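# Place the hourglass upright in the tray's empty compartment

## Task

Set the hourglass on its end inside the tray compartment that holds nothing, then open the gripper and leave it standing there on its own.

## Robot and tools

Robot: two 6-joint arms, left_arm and right_arm, each ending in a two-finger parallel gripper with a wrist camera on it. Scene frame: origin at table-top height, halfway between the nominal arm bases; +x points out over the table, +z up, and left_arm sits on the +y side. The arm names do not match which side of an image they appear on. Measured base positions: left_arm (-0.038, +0.358, 0) m with quat_wxyz (+1.000, 0, 0, +0.003); right_arm (+0.003, -0.288, 0) m with quat_wxyz (+1.000, 0, 0, +0.018). Each arm reports its gripper pose, velocities and wrist-camera pose in its own base frame. The table and the fixed cameras use the scene frame. Reported hand positions may be wrong by a few centimetres, more when the arm is stretched far.

Joint order inside each arm, which every row and every per-joint list in a result follows: waist, shoulder, elbow, wrist pitch, wrist yaw, wrist roll. Stated ranges in rad: waist -2.618 to 3.054, shoulder 0.000 to 3.142, elbow 0.000 to 3.142, wrist pitch -1.571 to 1.571, wrist yaw -1.571 to 1.571, wrist roll -2.094 to 2.094. The true stops may differ by up to 0.059 rad either way.

A row is one flat list of 14 numbers, each in [-1, 1], always covering both arms: left_arm's six joints then its opening, then right_arm's six joints then its opening. Joint entries are offsets, not poses: they are added to the Joint targets that held when the action (or call) began, not to the previous row, so repeating an offset keeps moving the joint. Scale: 1.0 equals 2.224 rad for waist, shoulder and elbow, and 8.485 rad for the three wrist joints. The opening entry is absolute: +1 fully open, -1 closed. A 0 in the opening slot is a real half-open command, so resend the current value to leave a gripper alone; a 0 for a joint keeps it at its target.

execute_actions(actions, cameras): actions is a list of actions; each action is a table of up to 15 rows, one row per 1/30 s step, and a shorter table keeps its last row until 15 steps pass. An action is rejected for both arms if any joint would go more than 0.059 rad beyond its range; if the first action fails, or any action is malformed, the whole call is rejected. An empty actions list returns the full state and all camera images. cameras takes names, ["all"] or [].

move(target, speed, blend, opening_speed, grip_force, blocking, cameras): target is one 14-number row or a list of up to 15 rows; every row is an offset from the Joint targets at the start of the call, not from the previous row. All joints move together, so hands follow curves, and nothing avoids obstacles or the other arm. speed: rad/s for the joint with farthest to travel, 0.01 to 12.57, default 0.5, one value or one per target. blend: rad of corner rounding per target, default 0 (full stop). opening_speed: how fast the opening command moves, per second on the -1 to +1 scale, at least 0.2; use it to close gently. grip_force: newtons per finger pad, 10 to 50, one value or one per arm; it persists, and lower values close slowly. blocking=false returns after about 0.5 s while the motion continues. The result adds a move: line: done, off_target (resting more than 0.035 rad from target), moving, held or fault, plus limits=held if steps were withheld. Neither done nor off_target tells you whether anything is being touched.

wait(seconds, 0 to 10) lets time pass with commands held; stop brakes a running move. zoom_image(camera, region=[x0, y0, x1, y1] pixels, at most 504 wide and high) enlarges part of the latest image from cam_high, cam_low, cam_left_wrist or cam_right_wrist, all 896x504. read_manual returns licence texts only. finished_scene(scene) ends the current scene with its number; the hourglass must already stand released.

Result lines: Joint positions and Joint velocities per arm (rad, rad/s) plus pad gap in m (0.094 fully open); Joint targets, which your next offsets count from; Tool commands; grip_measured, on the opening scale, about 2.5 mm wide when empty; grip_effort_nm, gripper motor effort, negative closing; Joint torques (joints 1 to 3 wrap at ±28 N m); motor temperatures. "joint sent to its limit" means a joint was clipped at its stop; "joint command not followed" means the clearance check changed targets. Per step a joint target may lead its measured angle by at most 0.339 rad (first three joints) or 2.2 rad (wrist), and targets that would move the gripper over 200 mm are scaled back, so big offsets take several actions.

Gripper: fingers point along its +z and close along its y; end_effector_position is between the pads about 1 cm behind the tips. Fingers go to the commanded grip_measured value; squeeze rises about 1 N per 0.001 below first contact and jumps to the force limit around 20 N. Release by commanding well above grip_measured.

Avoid: dropping or releasing the hourglass while it still moves, fast impacts, hard presses on the table or fixtures, any contact between the two arms, pressure on the wrist-camera cables (cable contact counts as hand contact), and anything leaving the table. Loose objects may get occasional nudges. Motors heat when holding loads or straining: MOTOR HOT at 75 °C, a fold-away fault at 90 °C, collapse at 100 °C. While you compose a reply the simulation keeps running.

Each tool is called after "Request:" as name([rows], argument=value, ...), one row to a line, values as JSON.

## Session

Request:
execute_actions(actions=[])

Scene clock: 0.00 s.
left_arm: end_effector_position=(+0.3628, -0.0378, +0.2311) grip_measured=+1.000 grip_effort_nm=n/a end_effector_quat_wxyz=(+0.579, +0.025, +0.815, +0.002) | right_arm: end_effector_position=(+0.2873, +0.1298, +0.2305) grip_measured=+1.000 grip_effort_nm=n/a end_effector_quat_wxyz=(+0.690, -0.119, +0.703, +0.126)
Joint positions: left_arm=[-0.175 1.005 0.656 0.008 -0.139 -0.014 0.094] | right_arm=[0.518 0.71 0.246 0.448 0.17 0.015 0.094]
Joint velocities: within noise
Joint torques (N m): no reading
Motor temperatures (°C): left_arm=[22 28 28 33 22 22 23] | right_arm=[21 26 35 35 23 21 22]
Heat: left arm: 33 °C; right arm: 35 °C.
Joint targets: left_arm=[-0.169 0.988 0.676 0.021 -0.145 -0.019] | right_arm=[0.513 0.698 0.267 0.462 0.175 0.019]
Tool commands: left_gripper/opening=+1.0 right_gripper/opening=+1.0

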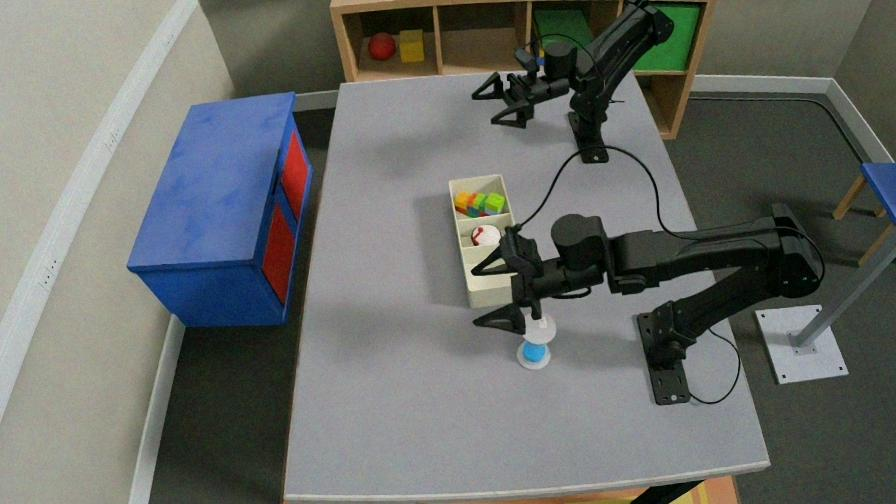

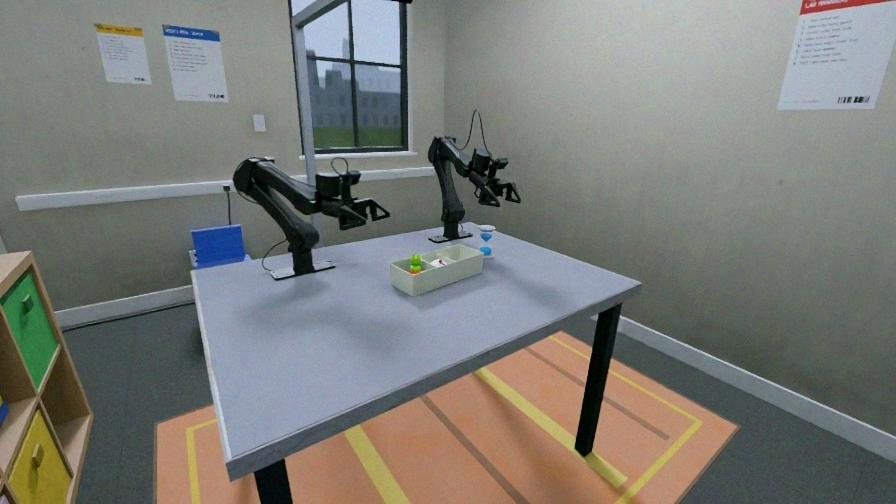

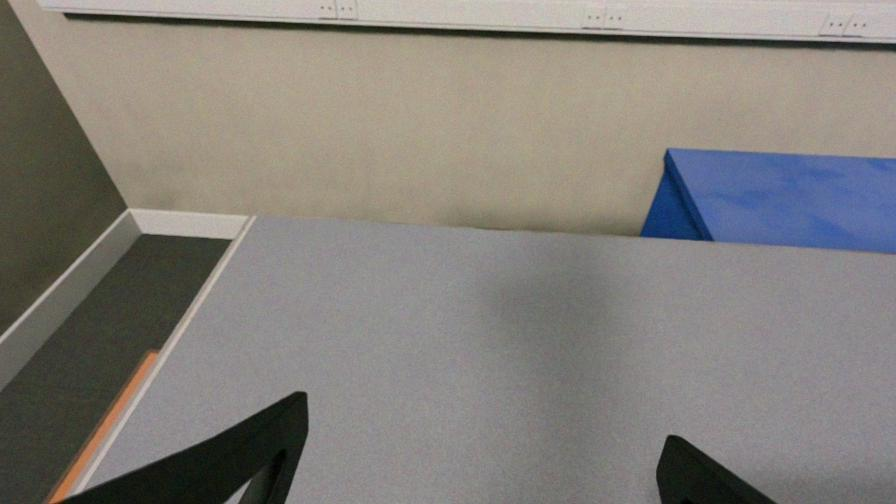

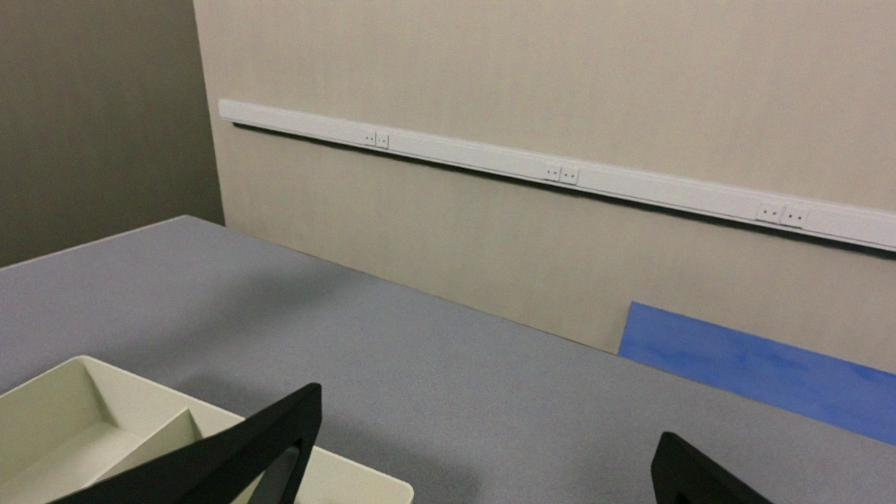

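Request:
zoom_image(camera="cam_high", region=[420, 160, 620, 380])

Request:
zoom_image(camera="cam_low", region=[370, 200, 530, 310])

Scaled by 2.291 from the camera's 896x504 image, which has a finer 1280x720 frame.

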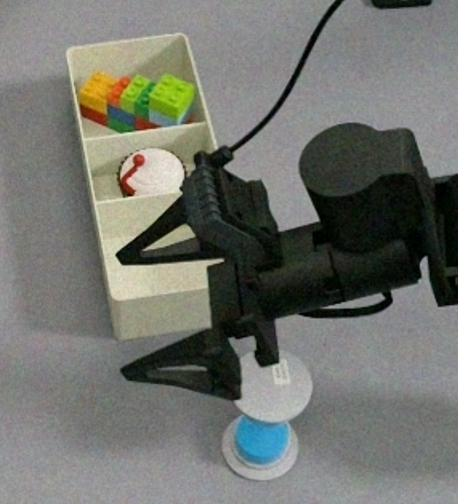

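Scaled by 3.150 from the camera's 896x504 image, which has a finer 1280x720 frame.

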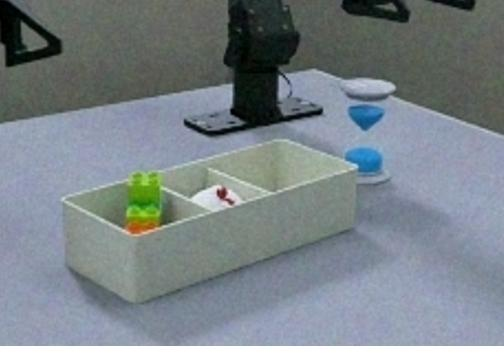

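Request:
move(target=[-0.0045, 0.2320, 0.3498, -0.18173, 0.01709, 0.00224, 1.0, 0,0,0,0,0,0,1.0], speed=1.0, cameras=["all"])

Scene clock: 105.67 s.
left_arm: end_effector_position=(+0.2398, -0.0417, +0.1696) grip_measured=+1.000 grip_effort_nm=-0.01 end_effector_quat_wxyz=(-0.016, +0.086, +0.996, +0.003) | right_arm: end_effector_position=(+0.2873, +0.1298, +0.2305) grip_measured=+1.000 grip_effort_nm=0.02 end_effector_quat_wxyz=(+0.690, -0.119, +0.703, +0.126)
Joint positions: left_arm=[-0.178 1.505 1.416 -1.515 -0.003 -0.007 0.094] | right_arm=[0.518 0.71 0.246 0.448 0.17 0.015 0.094]
Joint torques (N m): left_arm=[-0.53 -5.31 10.15 0.05 0.09 0.07] | right_arm=[-0.02 -0.38 9.03 1.49 0.02 0.02]
Motor temperatures (°C): left_arm=[21 27 31 41 21 22 21] | right_arm=[21 24 35 39 22 20 21]
Heat: left arm: 41 °C; right arm: 39 °C.
Joint targets: left_arm=[-0.179 1.504 1.454 -1.521 0.000 0.000] | right_arm=[0.513 0.698 0.267 0.462 0.175 0.019]
move: off_target (left_arm); left_arm: the elbow is farthest, 0.038 rad from its target
camera_calibration:
cam_left_wrist: T_world_to_cam=[[-0.0979074, -0.992004, -0.0796384, 0.00435136], [-0.915491, 0.0583981, 0.398077, 0.207806], [-0.390244, 0.111883, -0.913888, 0.371171], [0, 0, 0, 1]] pos_world=[0.335518, -0.0493467, 0.256833]

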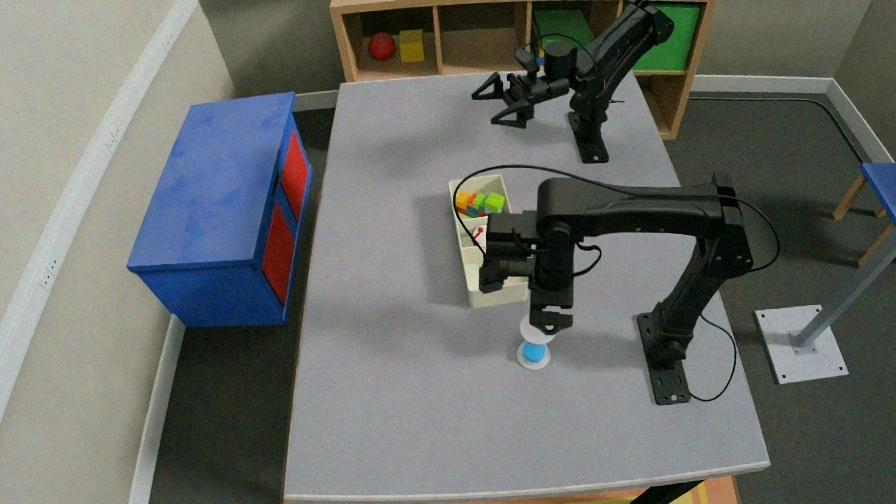

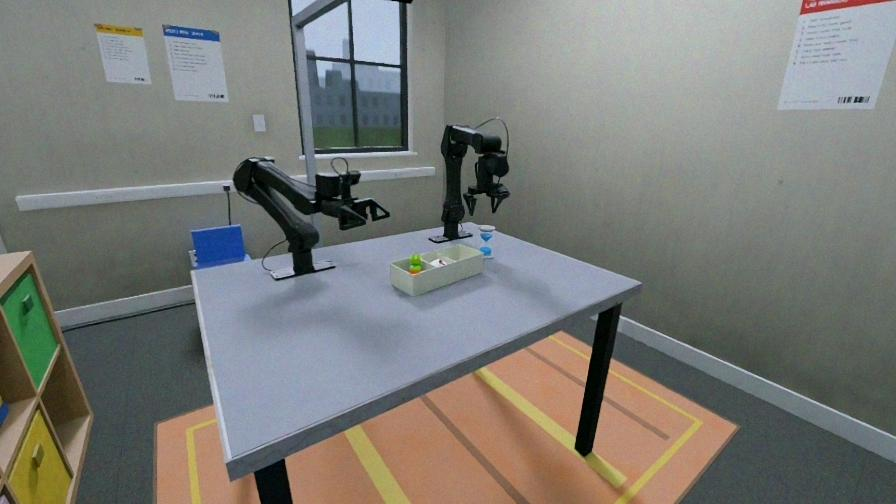

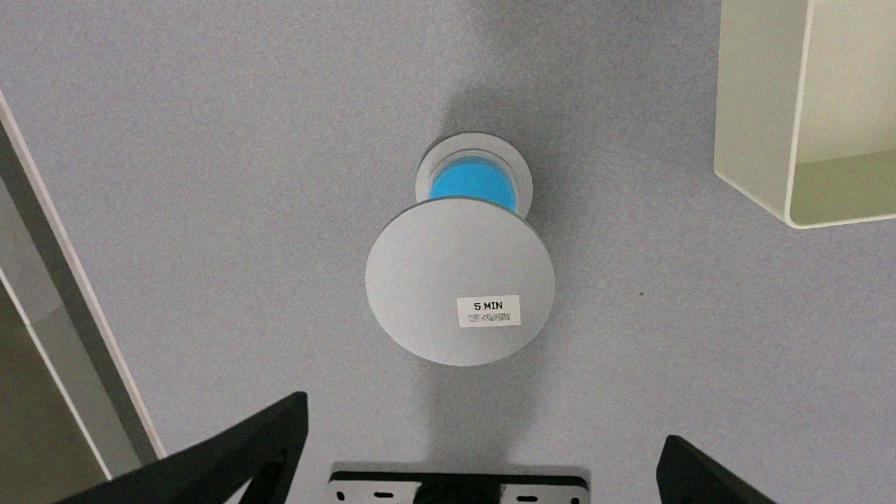

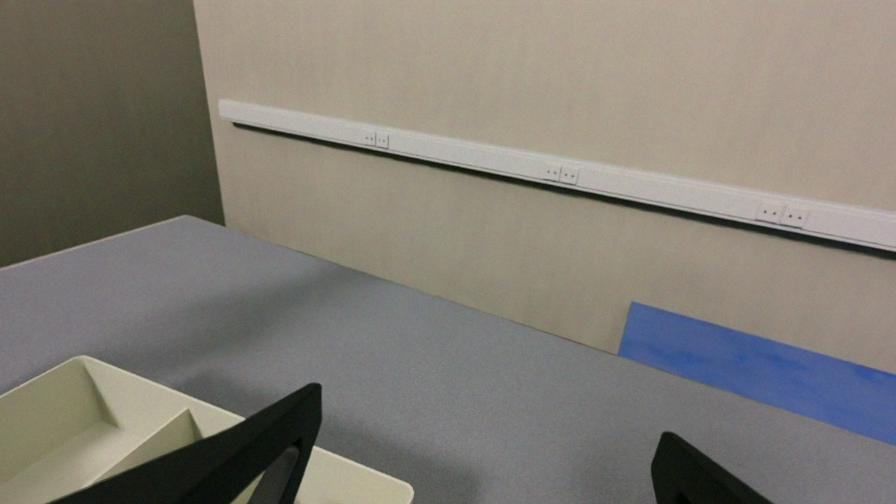

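Request:
move(target=[0.01664, 0.02518, -0.08498, 0.0330, 0.00035, 0.0008, 1.0, 0,0,0,0,0,0,1.0], speed=0.4, cameras=["cam_left_wrist", "cam_low"])

Scene clock: 118.70 s.
left_arm: end_effector_position=(+0.2686, -0.0377, +0.1175) grip_measured=+1.000 grip_effort_nm=-0.02 end_effector_quat_wxyz=(+0.002, +0.070, +0.998, +0.000) | right_arm: end_effector_position=(+0.2873, +0.1298, +0.2305) grip_measured=+1.000 grip_effort_nm=0.02 end_effector_quat_wxyz=(+0.690, -0.119, +0.703, +0.126)
Joint positions: left_arm=[-0.143 1.565 1.267 -1.268 0 -0.004 0.094] | right_arm=[0.518 0.71 0.246 0.448 0.17 0.015 0.094]
Joint torques (N m): left_arm=[0.69 -6.35 6.61 0.42 0.11 0.02] | right_arm=[-0.01 -0.36 9.03 1.49 0.02 0.01]
Heat: left arm: 37 °C; right arm: 39 °C.
Joint targets: left_arm=[-0.142 1.560 1.265 -1.241 0.003 0.007] | right_arm=[0.513 0.698 0.267 0.462 0.175 0.019]
move: done
camera_calibration:
cam_left_wrist: T_world_to_cam=[[-0.0630383, -0.995299, -0.0735295, -0.00325679], [-0.9312, 0.0321548, 0.363087, 0.262056], [-0.359015, 0.091359, -0.92885, 0.326979], [0, 0, 0, 1]] pos_world=[0.361212, -0.0415404, 0.208326]
Images, in order (width x height): cam_low 896x504, cam_left_wrist 896x504.

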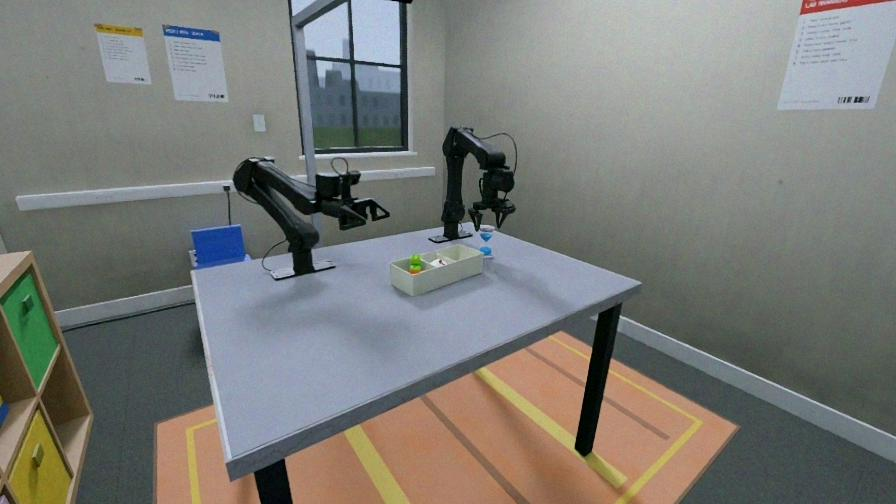

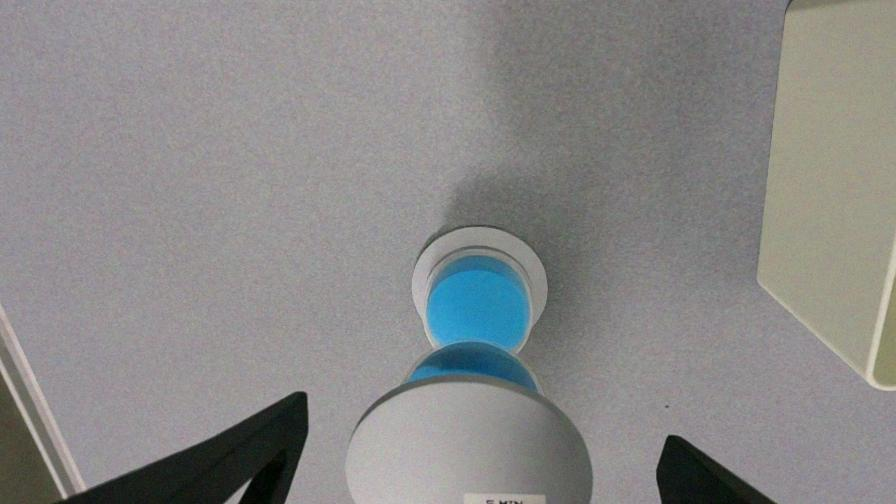

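Request:
move(target=[0, 0.0009, -0.01888, 0.00495, 0, 0, 1.0, 0,0,0,0,0,0,1.0], speed=0.3, cameras=["cam_left_wrist", "cam_low"])

Request:
zoom_image(camera="cam_low", region=[420, 120, 560, 300])

Scene clock: 125.53 s.
left_arm: end_effector_position=(+0.2678, -0.0406, +0.1075) grip_measured=+1.000 grip_effort_nm=-0.02 end_effector_quat_wxyz=(+0.003, +0.075, +0.997, +0.000) | right_arm: end_effector_position=(+0.2873, +0.1298, +0.2305) grip_measured=+1.000 grip_effort_nm=0.02 end_effector_quat_wxyz=(+0.690, -0.119, +0.703, +0.126)
Joint positions: left_arm=[-0.154 1.565 1.227 -1.227 0 -0.004 0.094] | right_arm=[0.518 0.71 0.246 0.448 0.17 0.015 0.094]
Joint torques (N m): left_arm=[0.66 -6.24 6.32 0.47 0.09 0.03] | right_arm=[-0.02 -0.38 9.02 1.49 0.02 0.02]
Motor temperatures (°C): left_arm=[21 27 30 36 21 22 21] | right_arm=[21 24 35 39 22 20 21]
Heat: left arm: 36 °C; right arm: 39 °C.
Joint targets: left_arm=[-0.142 1.562 1.223 -1.199 0.003 0.007] | right_arm=[0.513 0.698 0.267 0.462 0.175 0.019]
move: done
camera_calibration:
cam_left_wrist: T_world_to_cam=[[-0.0735505, -0.994585, -0.0734244, -0.00405923], [-0.931359, 0.0421763, 0.361651, 0.265647], [-0.356596, 0.0949841, -0.929418, 0.317187], [0, 0, 0, 1]] pos_world=[0.360221, -0.045369, 0.19843]
Images, in order (width x height): cam_low 896x504, cam_left_wrist 896x504.

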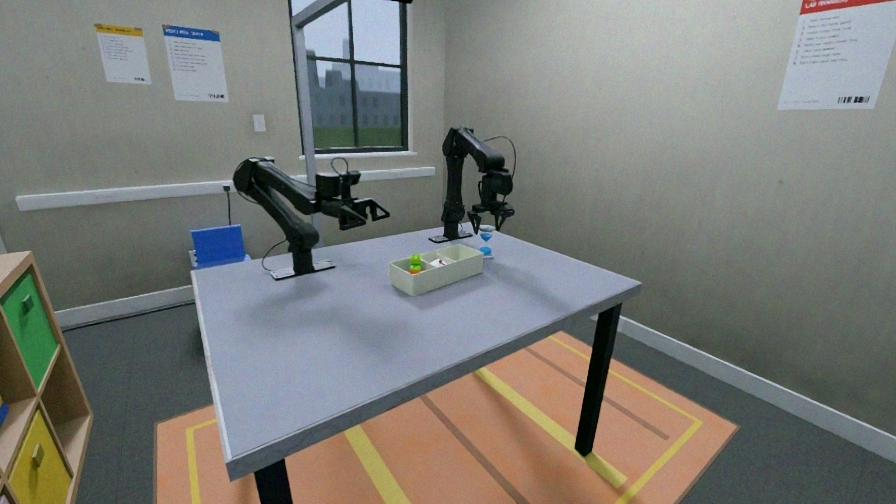

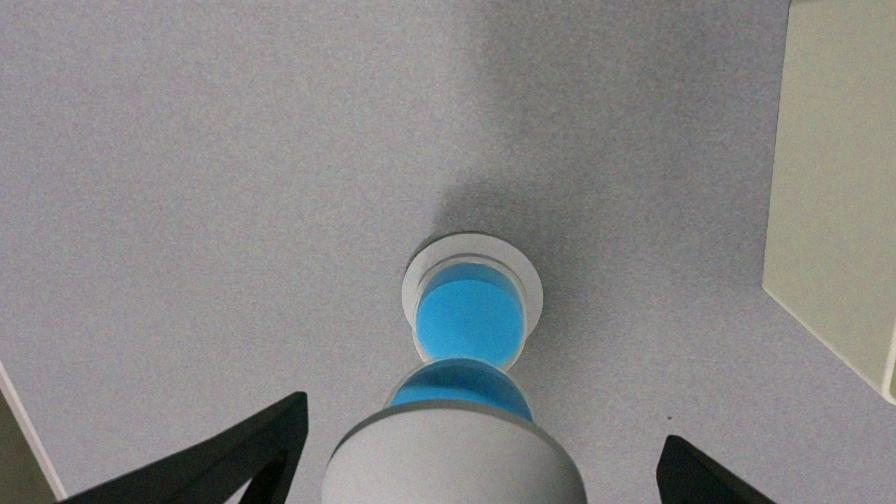

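Scaled by 2.800 from the camera's 896x504 image, which has a finer 1280x720 frame.

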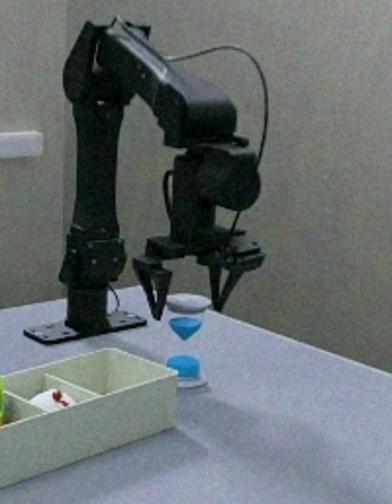

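Request:
move(target=[0.0081, 0, 0, 0, 0, 0, 1.0, 0,0,0,0,0,0,1.0], speed=0.3, cameras=["cam_left_wrist"])

Scene clock: 132.23 s.
left_arm: end_effector_position=(+0.2693, -0.0320, +0.1075) grip_measured=+1.000 grip_effort_nm=-0.02 end_effector_quat_wxyz=(+0.004, +0.060, +0.998, +0.002) | right_arm: end_effector_position=(+0.2873, +0.1298, +0.2305) grip_measured=+1.000 grip_effort_nm=0.02 end_effector_quat_wxyz=(+0.690, -0.119, +0.703, +0.126)
Joint positions: left_arm=[-0.125 1.565 1.227 -1.225 -0.004 -0.004 0.094] | right_arm=[0.518 0.71 0.246 0.448 0.17 0.015 0.094]
Joint torques (N m): left_arm=[0.59 -6.28 6.39 0.47 0.11 0.02] | right_arm=[-0.02 -0.36 9.02 1.48 0.02 0.02]
Heat: left arm: 35 °C; right arm: 39 °C.
Joint targets: left_arm=[-0.124 1.562 1.223 -1.199 0.003 0.007] | right_arm=[0.513 0.698 0.267 0.462 0.175 0.019]
move: done
camera_calibration:
cam_left_wrist: T_world_to_cam=[[-0.0443605, -0.995977, -0.0778614, -0.00274925], [-0.932919, 0.0134215, 0.359835, 0.266405], [-0.357342, 0.0886009, -0.929761, 0.316981], [0, 0, 0, 1]] pos_world=[0.361683, -0.0343985, 0.19864]
Images, in order (width x height): cam_left_wrist 896x504.

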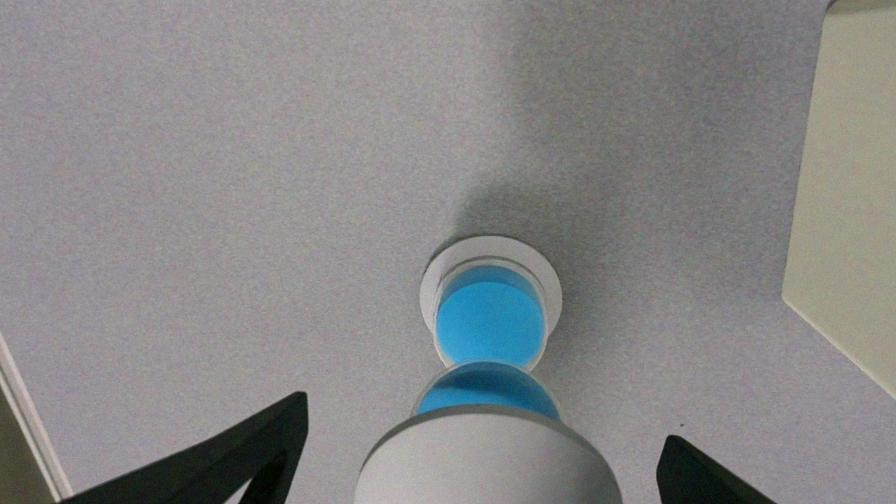

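Request:
move(target=[0, 0, 0, 0, 0, 0, 0.25, 0,0,0,0,0,0,1.0], opening_speed=0.8, cameras=["cam_left_wrist"])

Scene clock: 134.70 s.
left_arm: end_effector_position=(+0.2690, -0.0349, +0.1075) grip_measured=+0.309 grip_effort_nm=-1.00 end_effector_quat_wxyz=(+0.004, +0.065, +0.998, +0.000) | right_arm: end_effector_position=(+0.2873, +0.1298, +0.2305) grip_measured=+1.000 grip_effort_nm=0.02 end_effector_quat_wxyz=(+0.690, -0.119, +0.703, +0.126)
Joint positions: left_arm=[-0.132 1.565 1.227 -1.225 0 -0.002 0.062] | right_arm=[0.518 0.71 0.246 0.448 0.17 0.015 0.094]
Joint torques (N m): left_arm=[0.64 -6.23 6.27 0.46 0.06 0.06] | right_arm=[-0.02 -0.36 9.03 1.49 0.02 0.01]
Heat: left arm: 35 °C; right arm: 39 °C.
Joint targets: left_arm=[-0.124 1.562 1.223 -1.199 0.003 0.007] | right_arm=[0.513 0.698 0.267 0.462 0.175 0.019]
move: done
camera_calibration:
cam_left_wrist: T_world_to_cam=[[-0.0536286, -0.995871, -0.073245, -0.00373369], [-0.932548, 0.0237215, 0.360267, 0.266261], [-0.357042, 0.087625, -0.929969, 0.317034], [0, 0, 0, 1]] pos_world=[0.361295, -0.0378145, 0.198633]
Images, in order (width x height): cam_left_wrist 896x504.

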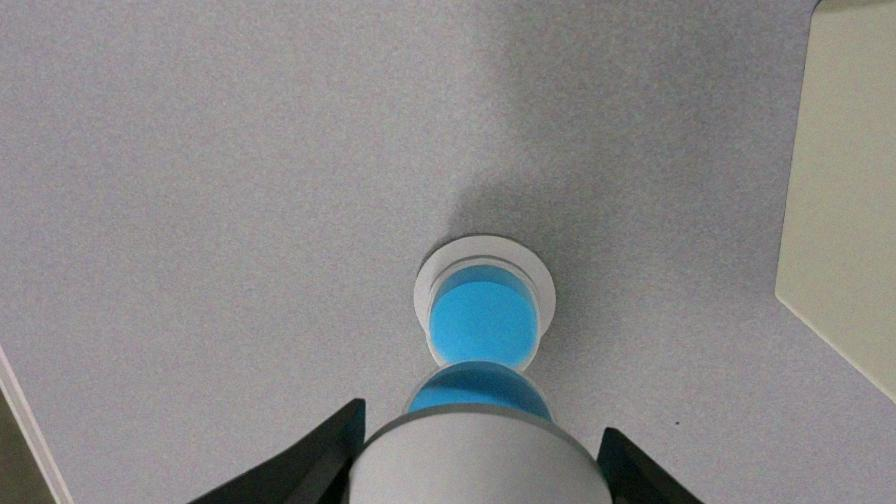

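Request:
move(target=[0, -0.0423, 0.1353, -0.03135, 0, 0, 0.25, 0,0,0,0,0,0,1.0], speed=0.3, cameras=["all"])

Scene clock: 158.73 s.
left_arm: end_effector_position=(+0.2695, -0.0353, +0.1884) grip_measured=+0.307 grip_effort_nm=-1.05 end_effector_quat_wxyz=(+0.048, +0.066, +0.997, -0.003) | right_arm: end_effector_position=(+0.2873, +0.1298, +0.2305) grip_measured=+1.000 grip_effort_nm=0.02 end_effector_quat_wxyz=(+0.690, -0.119, +0.703, +0.126)
Joint positions: left_arm=[-0.134 1.502 1.485 -1.457 0 -0.002 0.061] | right_arm=[0.518 0.71 0.246 0.448 0.17 0.015 0.094]
Joint torques (N m): left_arm=[0.69 -8.31 10.26 0.24 0.08 0.02] | right_arm=[-0.02 -0.38 9.03 1.49 0.02 0.02]
Heat: left arm: 33 °C; right arm: 38 °C.
Joint targets: left_arm=[-0.124 1.468 1.524 -1.465 0.003 0.007] | right_arm=[0.513 0.698 0.267 0.462 0.175 0.019]
move: off_target (left_arm); left_arm: the elbow is farthest, 0.039 rad from its target
camera_calibration:
cam_left_wrist: T_world_to_cam=[[-0.0490225, -0.996613, -0.0660206, -0.000866879], [-0.960608, 0.0289415, 0.276396, 0.261248], [-0.273549, 0.0769695, -0.958773, 0.375078], [0, 0, 0, 1]] pos_world=[0.353517, -0.0372944, 0.287349]

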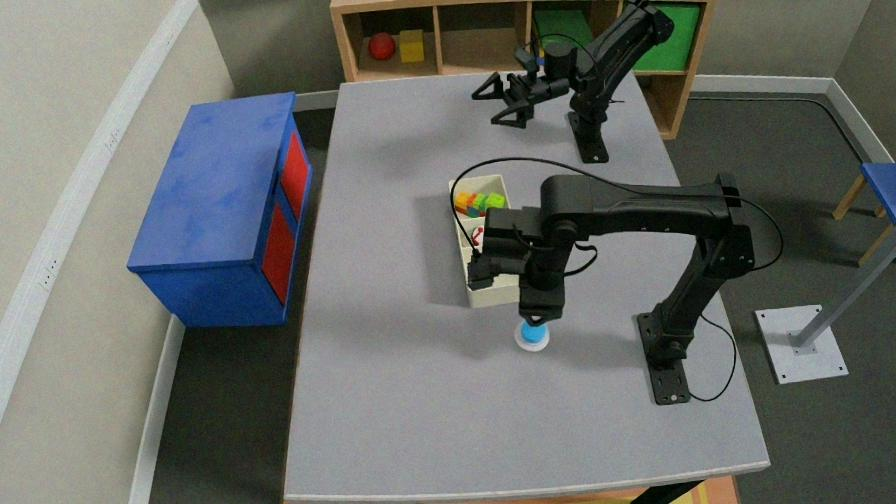

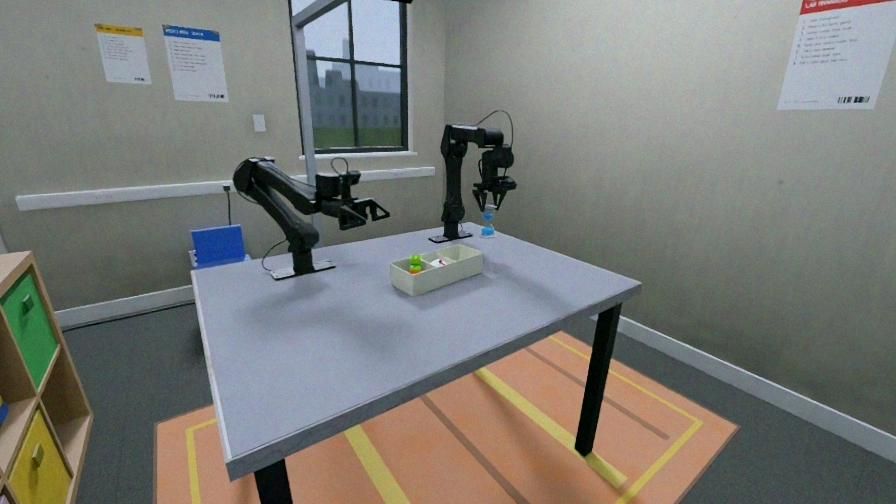

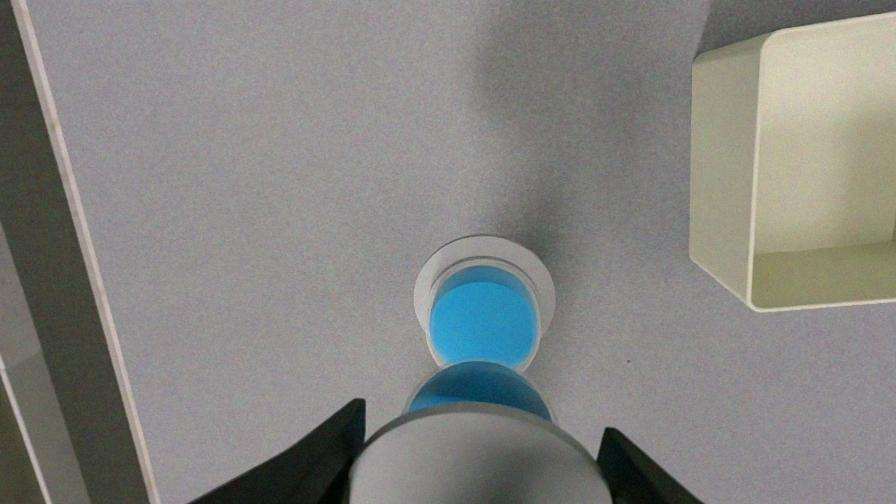

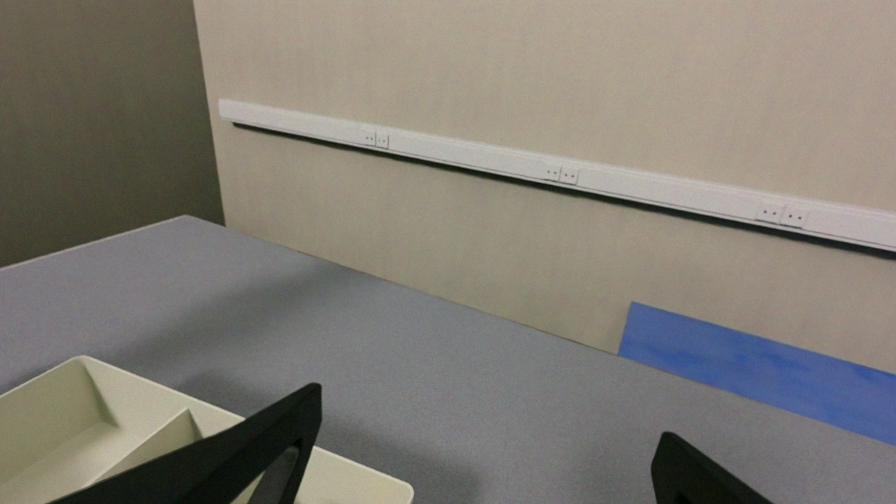

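Request:
move(target=[-0.20436, 0.16457, 0.18121, 0.01061, 0, 0, 0.25, 0,0,0,0,0,0,1.0], speed=0.5, cameras=["all"])

Scene clock: 177.23 s.
left_arm: end_effector_position=(+0.3199, -0.2117, +0.1952) grip_measured=+0.307 grip_effort_nm=-1.05 end_effector_quat_wxyz=(+0.094, +0.290, +0.952, -0.031) | right_arm: end_effector_position=(+0.2873, +0.1298, +0.2305) grip_measured=+1.000 grip_effort_nm=0.02 end_effector_quat_wxyz=(+0.690, -0.119, +0.703, +0.126)
Joint positions: left_arm=[-0.585 1.845 1.879 -1.406 0.005 0.006 0.061] | right_arm=[0.518 0.71 0.246 0.448 0.17 0.015 0.094]
Joint torques (N m): left_arm=[0.7 -9.92 11.43 0.89 0 0.06] | right_arm=[-0.02 -0.38 9.02 1.48 0.02 0.02]
Heat: left arm: 32 °C; right arm: 38 °C.
Joint targets: left_arm=[-0.579 1.834 1.927 -1.375 0.003 0.007] | right_arm=[0.513 0.698 0.267 0.462 0.175 0.019]
move: off_target (left_arm); left_arm: the elbow is farthest, 0.048 rad from its target
camera_calibration:
cam_left_wrist: T_world_to_cam=[[-0.480778, -0.875168, -0.054171, -0.0122176], [-0.866976, 0.465218, 0.178676, 0.394304], [-0.13117, 0.132868, -0.982416, 0.379864], [0, 0, 0, 1]] pos_world=[0.385805, -0.244602, 0.30207]

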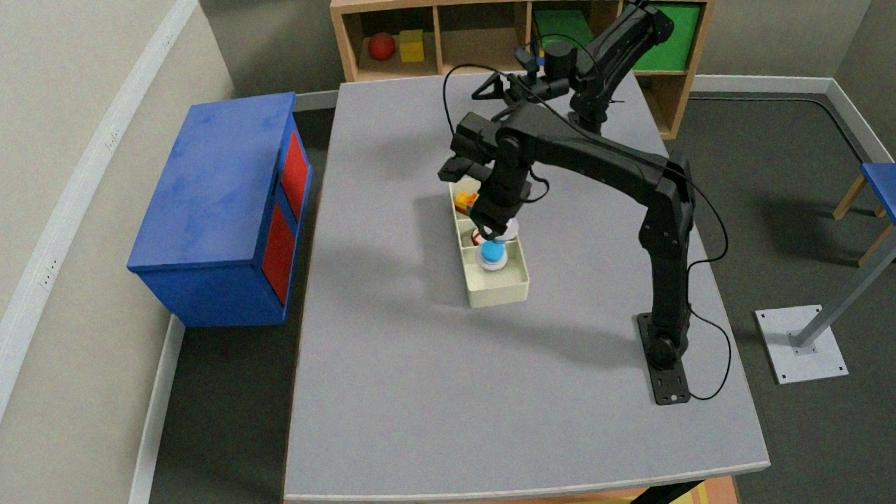

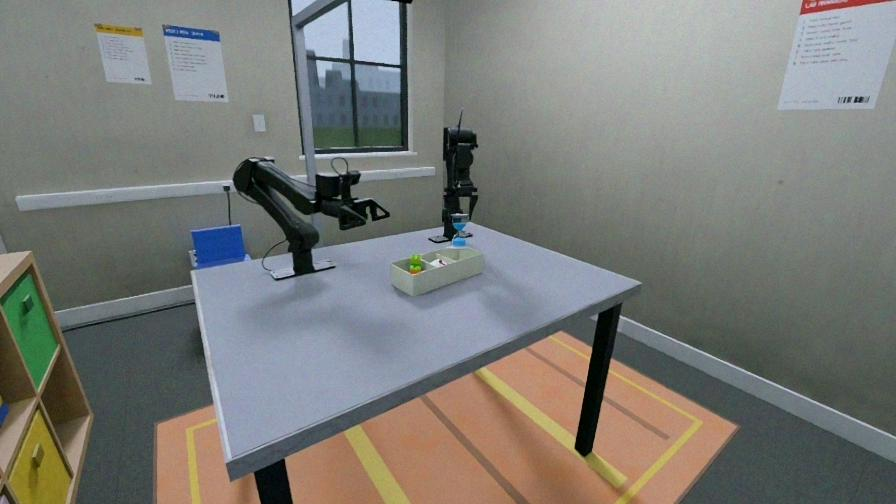

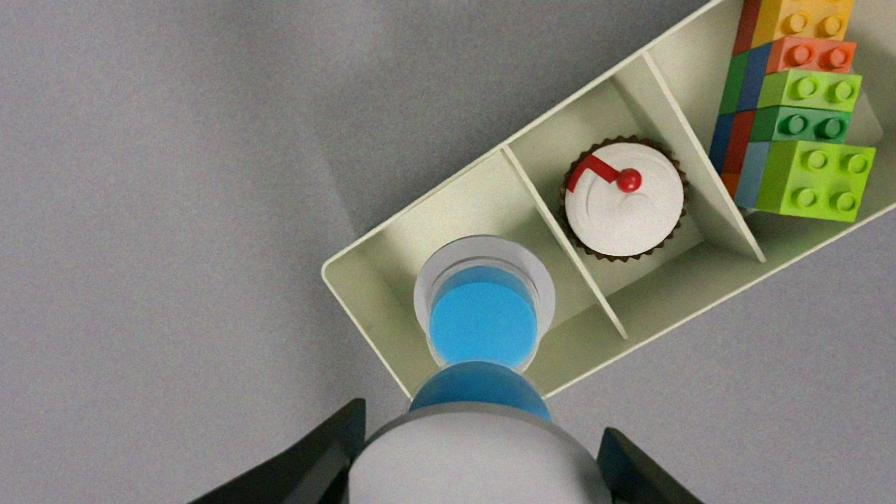

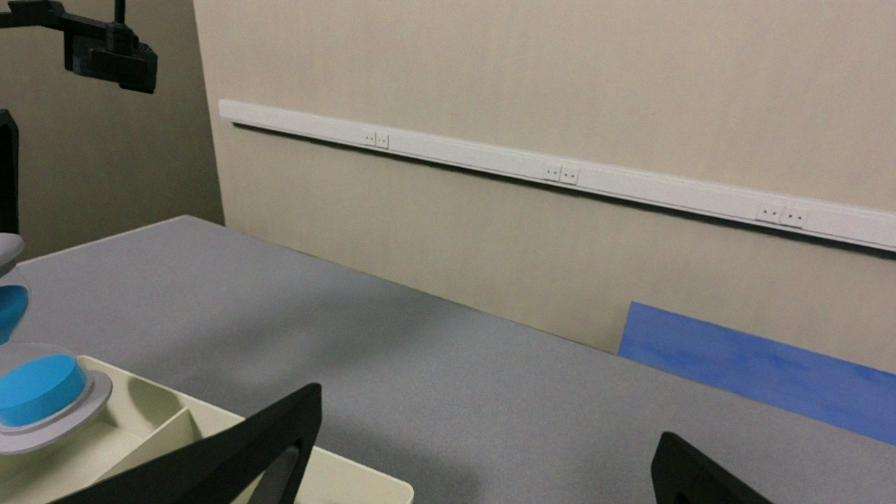

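Request:
move(target=[0, 0.08318, -0.03957, 0.00259, 0, 0, 0.25, 0,0,0,0,0,0,1.0], speed=0.2, cameras=["all"])

Scene clock: 190.57 s.
left_arm: end_effector_position=(+0.3235, -0.2162, +0.1160) grip_measured=+0.307 grip_effort_nm=-1.05 end_effector_quat_wxyz=(-0.001, +0.293, +0.956, -0.002) | right_arm: end_effector_position=(+0.2873, +0.1298, +0.2305) grip_measured=+1.000 grip_effort_nm=0.02 end_effector_quat_wxyz=(+0.690, -0.119, +0.703, +0.126)
Joint positions: left_arm=[-0.589 2.031 1.836 -1.375 0.005 0.006 0.061] | right_arm=[0.518 0.71 0.246 0.448 0.17 0.015 0.094]
Joint torques (N m): left_arm=[0.72 -11.67 6.95 0.37 -0.01 0.07] | right_arm=[-0.01 -0.38 9.02 1.49 0.02 0.02]
Heat: left arm: 32 °C; right arm: 38 °C.
Joint targets: left_arm=[-0.579 2.019 1.839 -1.353 0.003 0.007] | right_arm=[0.513 0.698 0.267 0.462 0.175 0.019]
move: done
camera_calibration:
cam_left_wrist: T_world_to_cam=[[-0.494951, -0.866154, -0.0692914, -0.0103895], [-0.819747, 0.439008, 0.367814, 0.370824], [-0.288164, 0.238851, -0.927314, 0.37034], [0, 0, 0, 1]] pos_world=[0.405558, -0.260249, 0.206307]

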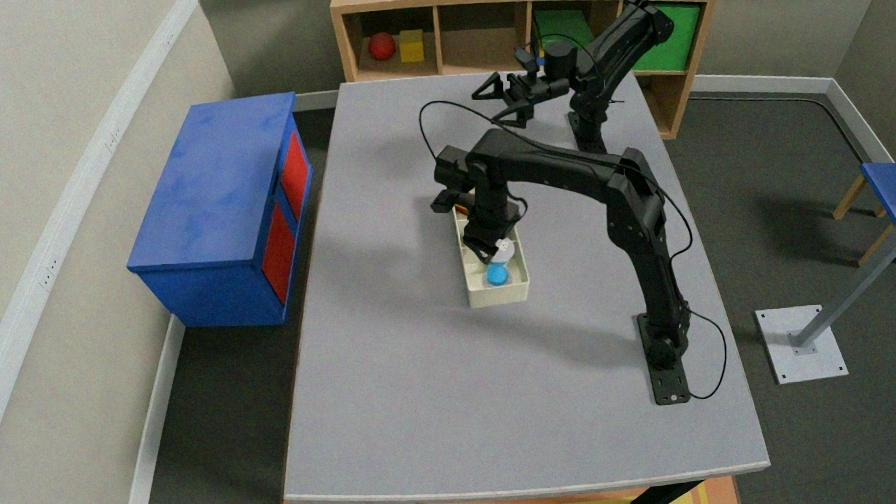

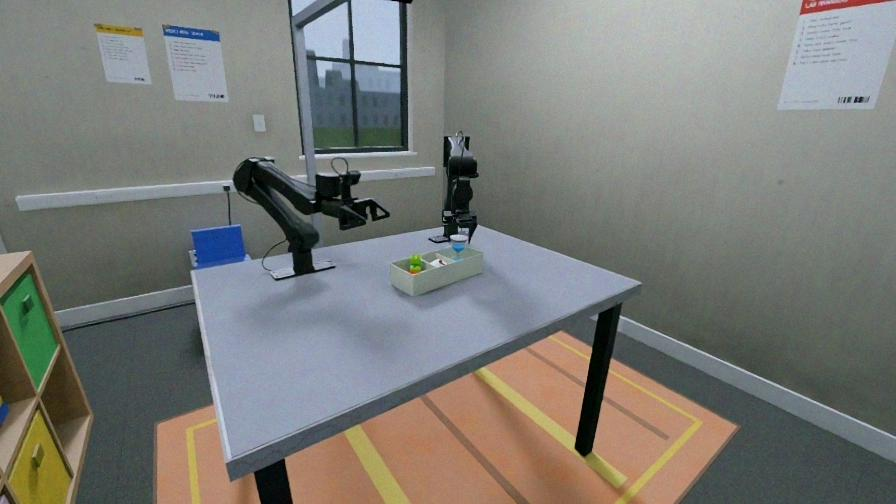

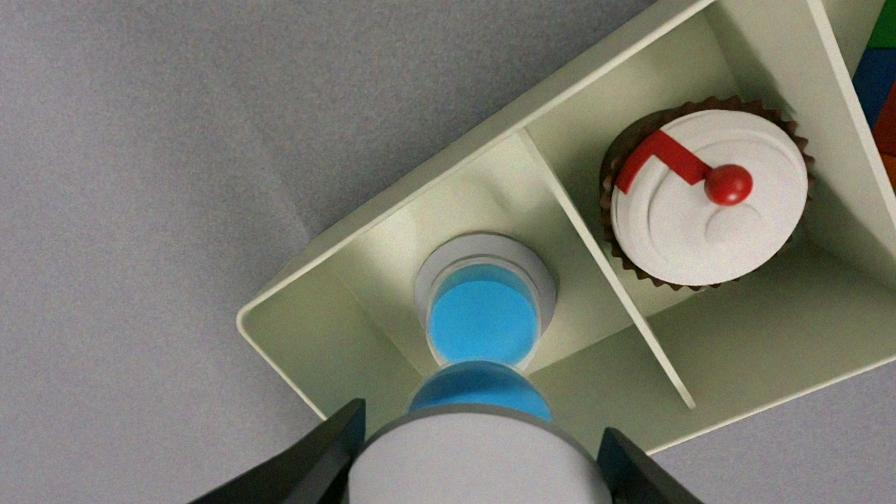

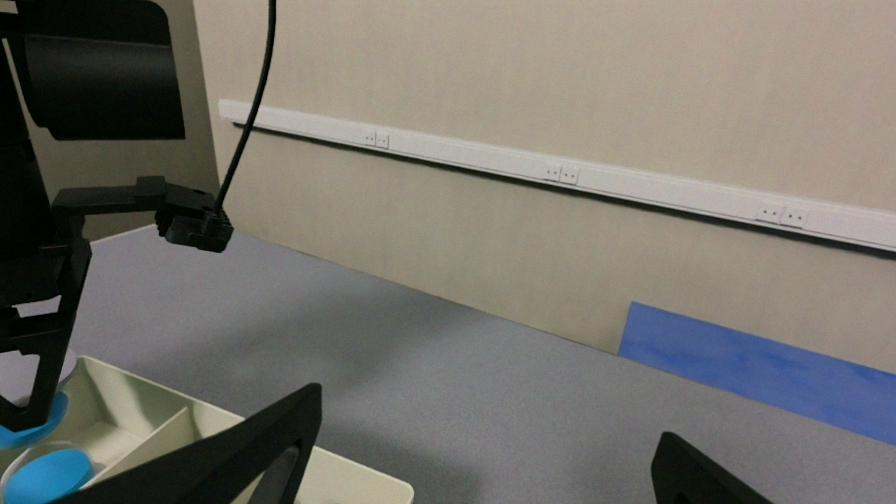

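Request:
move(target=[0, 0, -0.0115, 0.00288, 0, 0, 0.25, 0,0,0,0,0,0,1.0], speed=0.1, cameras=["cam_left_wrist"])

Scene clock: 195.33 s.
left_arm: end_effector_position=(+0.3233, -0.2161, +0.1121) grip_measured=+0.307 grip_effort_nm=-1.05 end_effector_quat_wxyz=(-0.001, +0.293, +0.956, -0.002) | right_arm: end_effector_position=(+0.2873, +0.1298, +0.2305) grip_measured=+1.000 grip_effort_nm=0.02 end_effector_quat_wxyz=(+0.690, -0.119, +0.703, +0.126)
Joint positions: left_arm=[-0.589 2.031 1.821 -1.362 0.005 0.006 0.061] | right_arm=[0.518 0.71 0.246 0.448 0.17 0.015 0.094]
Joint torques (N m): left_arm=[0.73 -11.85 6.02 0.52 0.04 0.02] | right_arm=[-0.01 -0.38 9.02 1.49 0.02 0.02]
Heat: left arm: 32 °C; right arm: 38 °C.
Joint targets: left_arm=[-0.579 2.019 1.814 -1.329 0.003 0.007] | right_arm=[0.513 0.698 0.267 0.462 0.175 0.019]
move: done
camera_calibration:
cam_left_wrist: T_world_to_cam=[[-0.495076, -0.86607, -0.0694353, -0.0106151], [-0.819278, 0.43873, 0.369187, 0.371677], [-0.289279, 0.239663, -0.926758, 0.36715], [0, 0, 0, 1]] pos_world=[0.40546, -0.260251, 0.202303]
Images, in order (width x height): cam_left_wrist 896x504.

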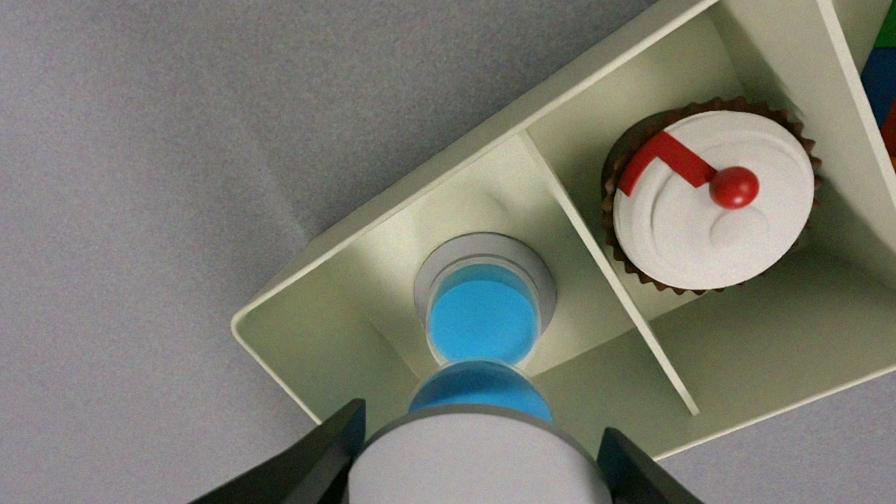

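Request:
move(target=[0, 0, -0.00575, 0.00144, 0, 0, 0.25, 0,0,0,0,0,0,1.0], speed=0.1, cameras=["cam_left_wrist"])

Scene clock: 197.37 s.
left_arm: end_effector_position=(+0.3230, -0.2159, +0.1113) grip_measured=+0.307 grip_effort_nm=-1.05 end_effector_quat_wxyz=(-0.002, +0.293, +0.956, -0.002) | right_arm: end_effector_position=(+0.2873, +0.1298, +0.2305) grip_measured=+1.000 grip_effort_nm=0.02 end_effector_quat_wxyz=(+0.690, -0.119, +0.703, +0.126)
Joint positions: left_arm=[-0.589 2.031 1.817 -1.36 0.005 0.006 0.061] | right_arm=[0.518 0.71 0.246 0.448 0.17 0.015 0.094]
Joint torques (N m): left_arm=[0.72 -11.92 5.12 0.63 0.03 0.05] | right_arm=[-0.02 -0.38 9.02 1.49 0.03 0.02]
Motor temperatures (°C): left_arm=[21 29 31 31 21 22 23] | right_arm=[21 23 35 38 22 19 20]
Heat: left arm: 31 °C; right arm: 38 °C.
Joint targets: left_arm=[-0.579 2.019 1.801 -1.317 0.003 0.007] | right_arm=[0.513 0.698 0.267 0.462 0.175 0.019]
move: off_target (left_arm); left_arm: the wrist pitch is farthest, 0.043 rad from its target
camera_calibration:
cam_left_wrist: T_world_to_cam=[[-0.495123, -0.866034, -0.0695627, -0.0105497], [-0.818824, 0.438362, 0.370629, 0.371192], [-0.290484, 0.240467, -0.926172, 0.366787], [0, 0, 0, 1]] pos_world=[0.405263, -0.260053, 0.201399]
Images, in order (width x height): cam_left_wrist 896x504.

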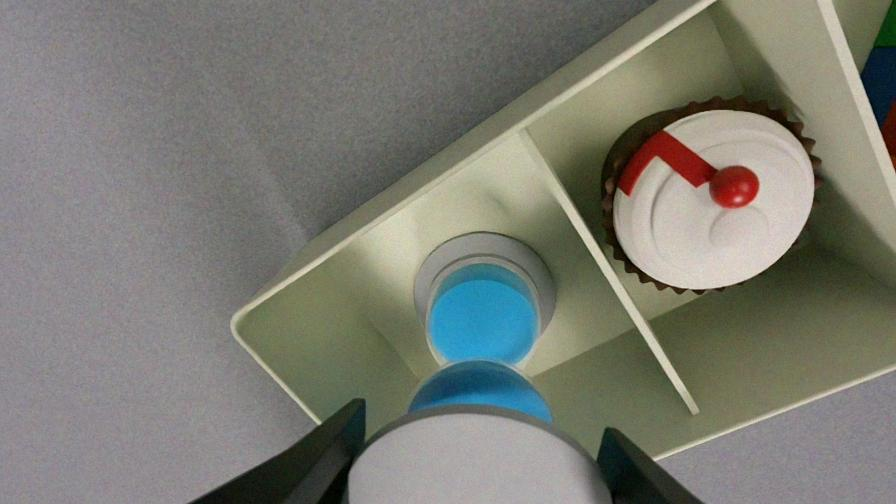

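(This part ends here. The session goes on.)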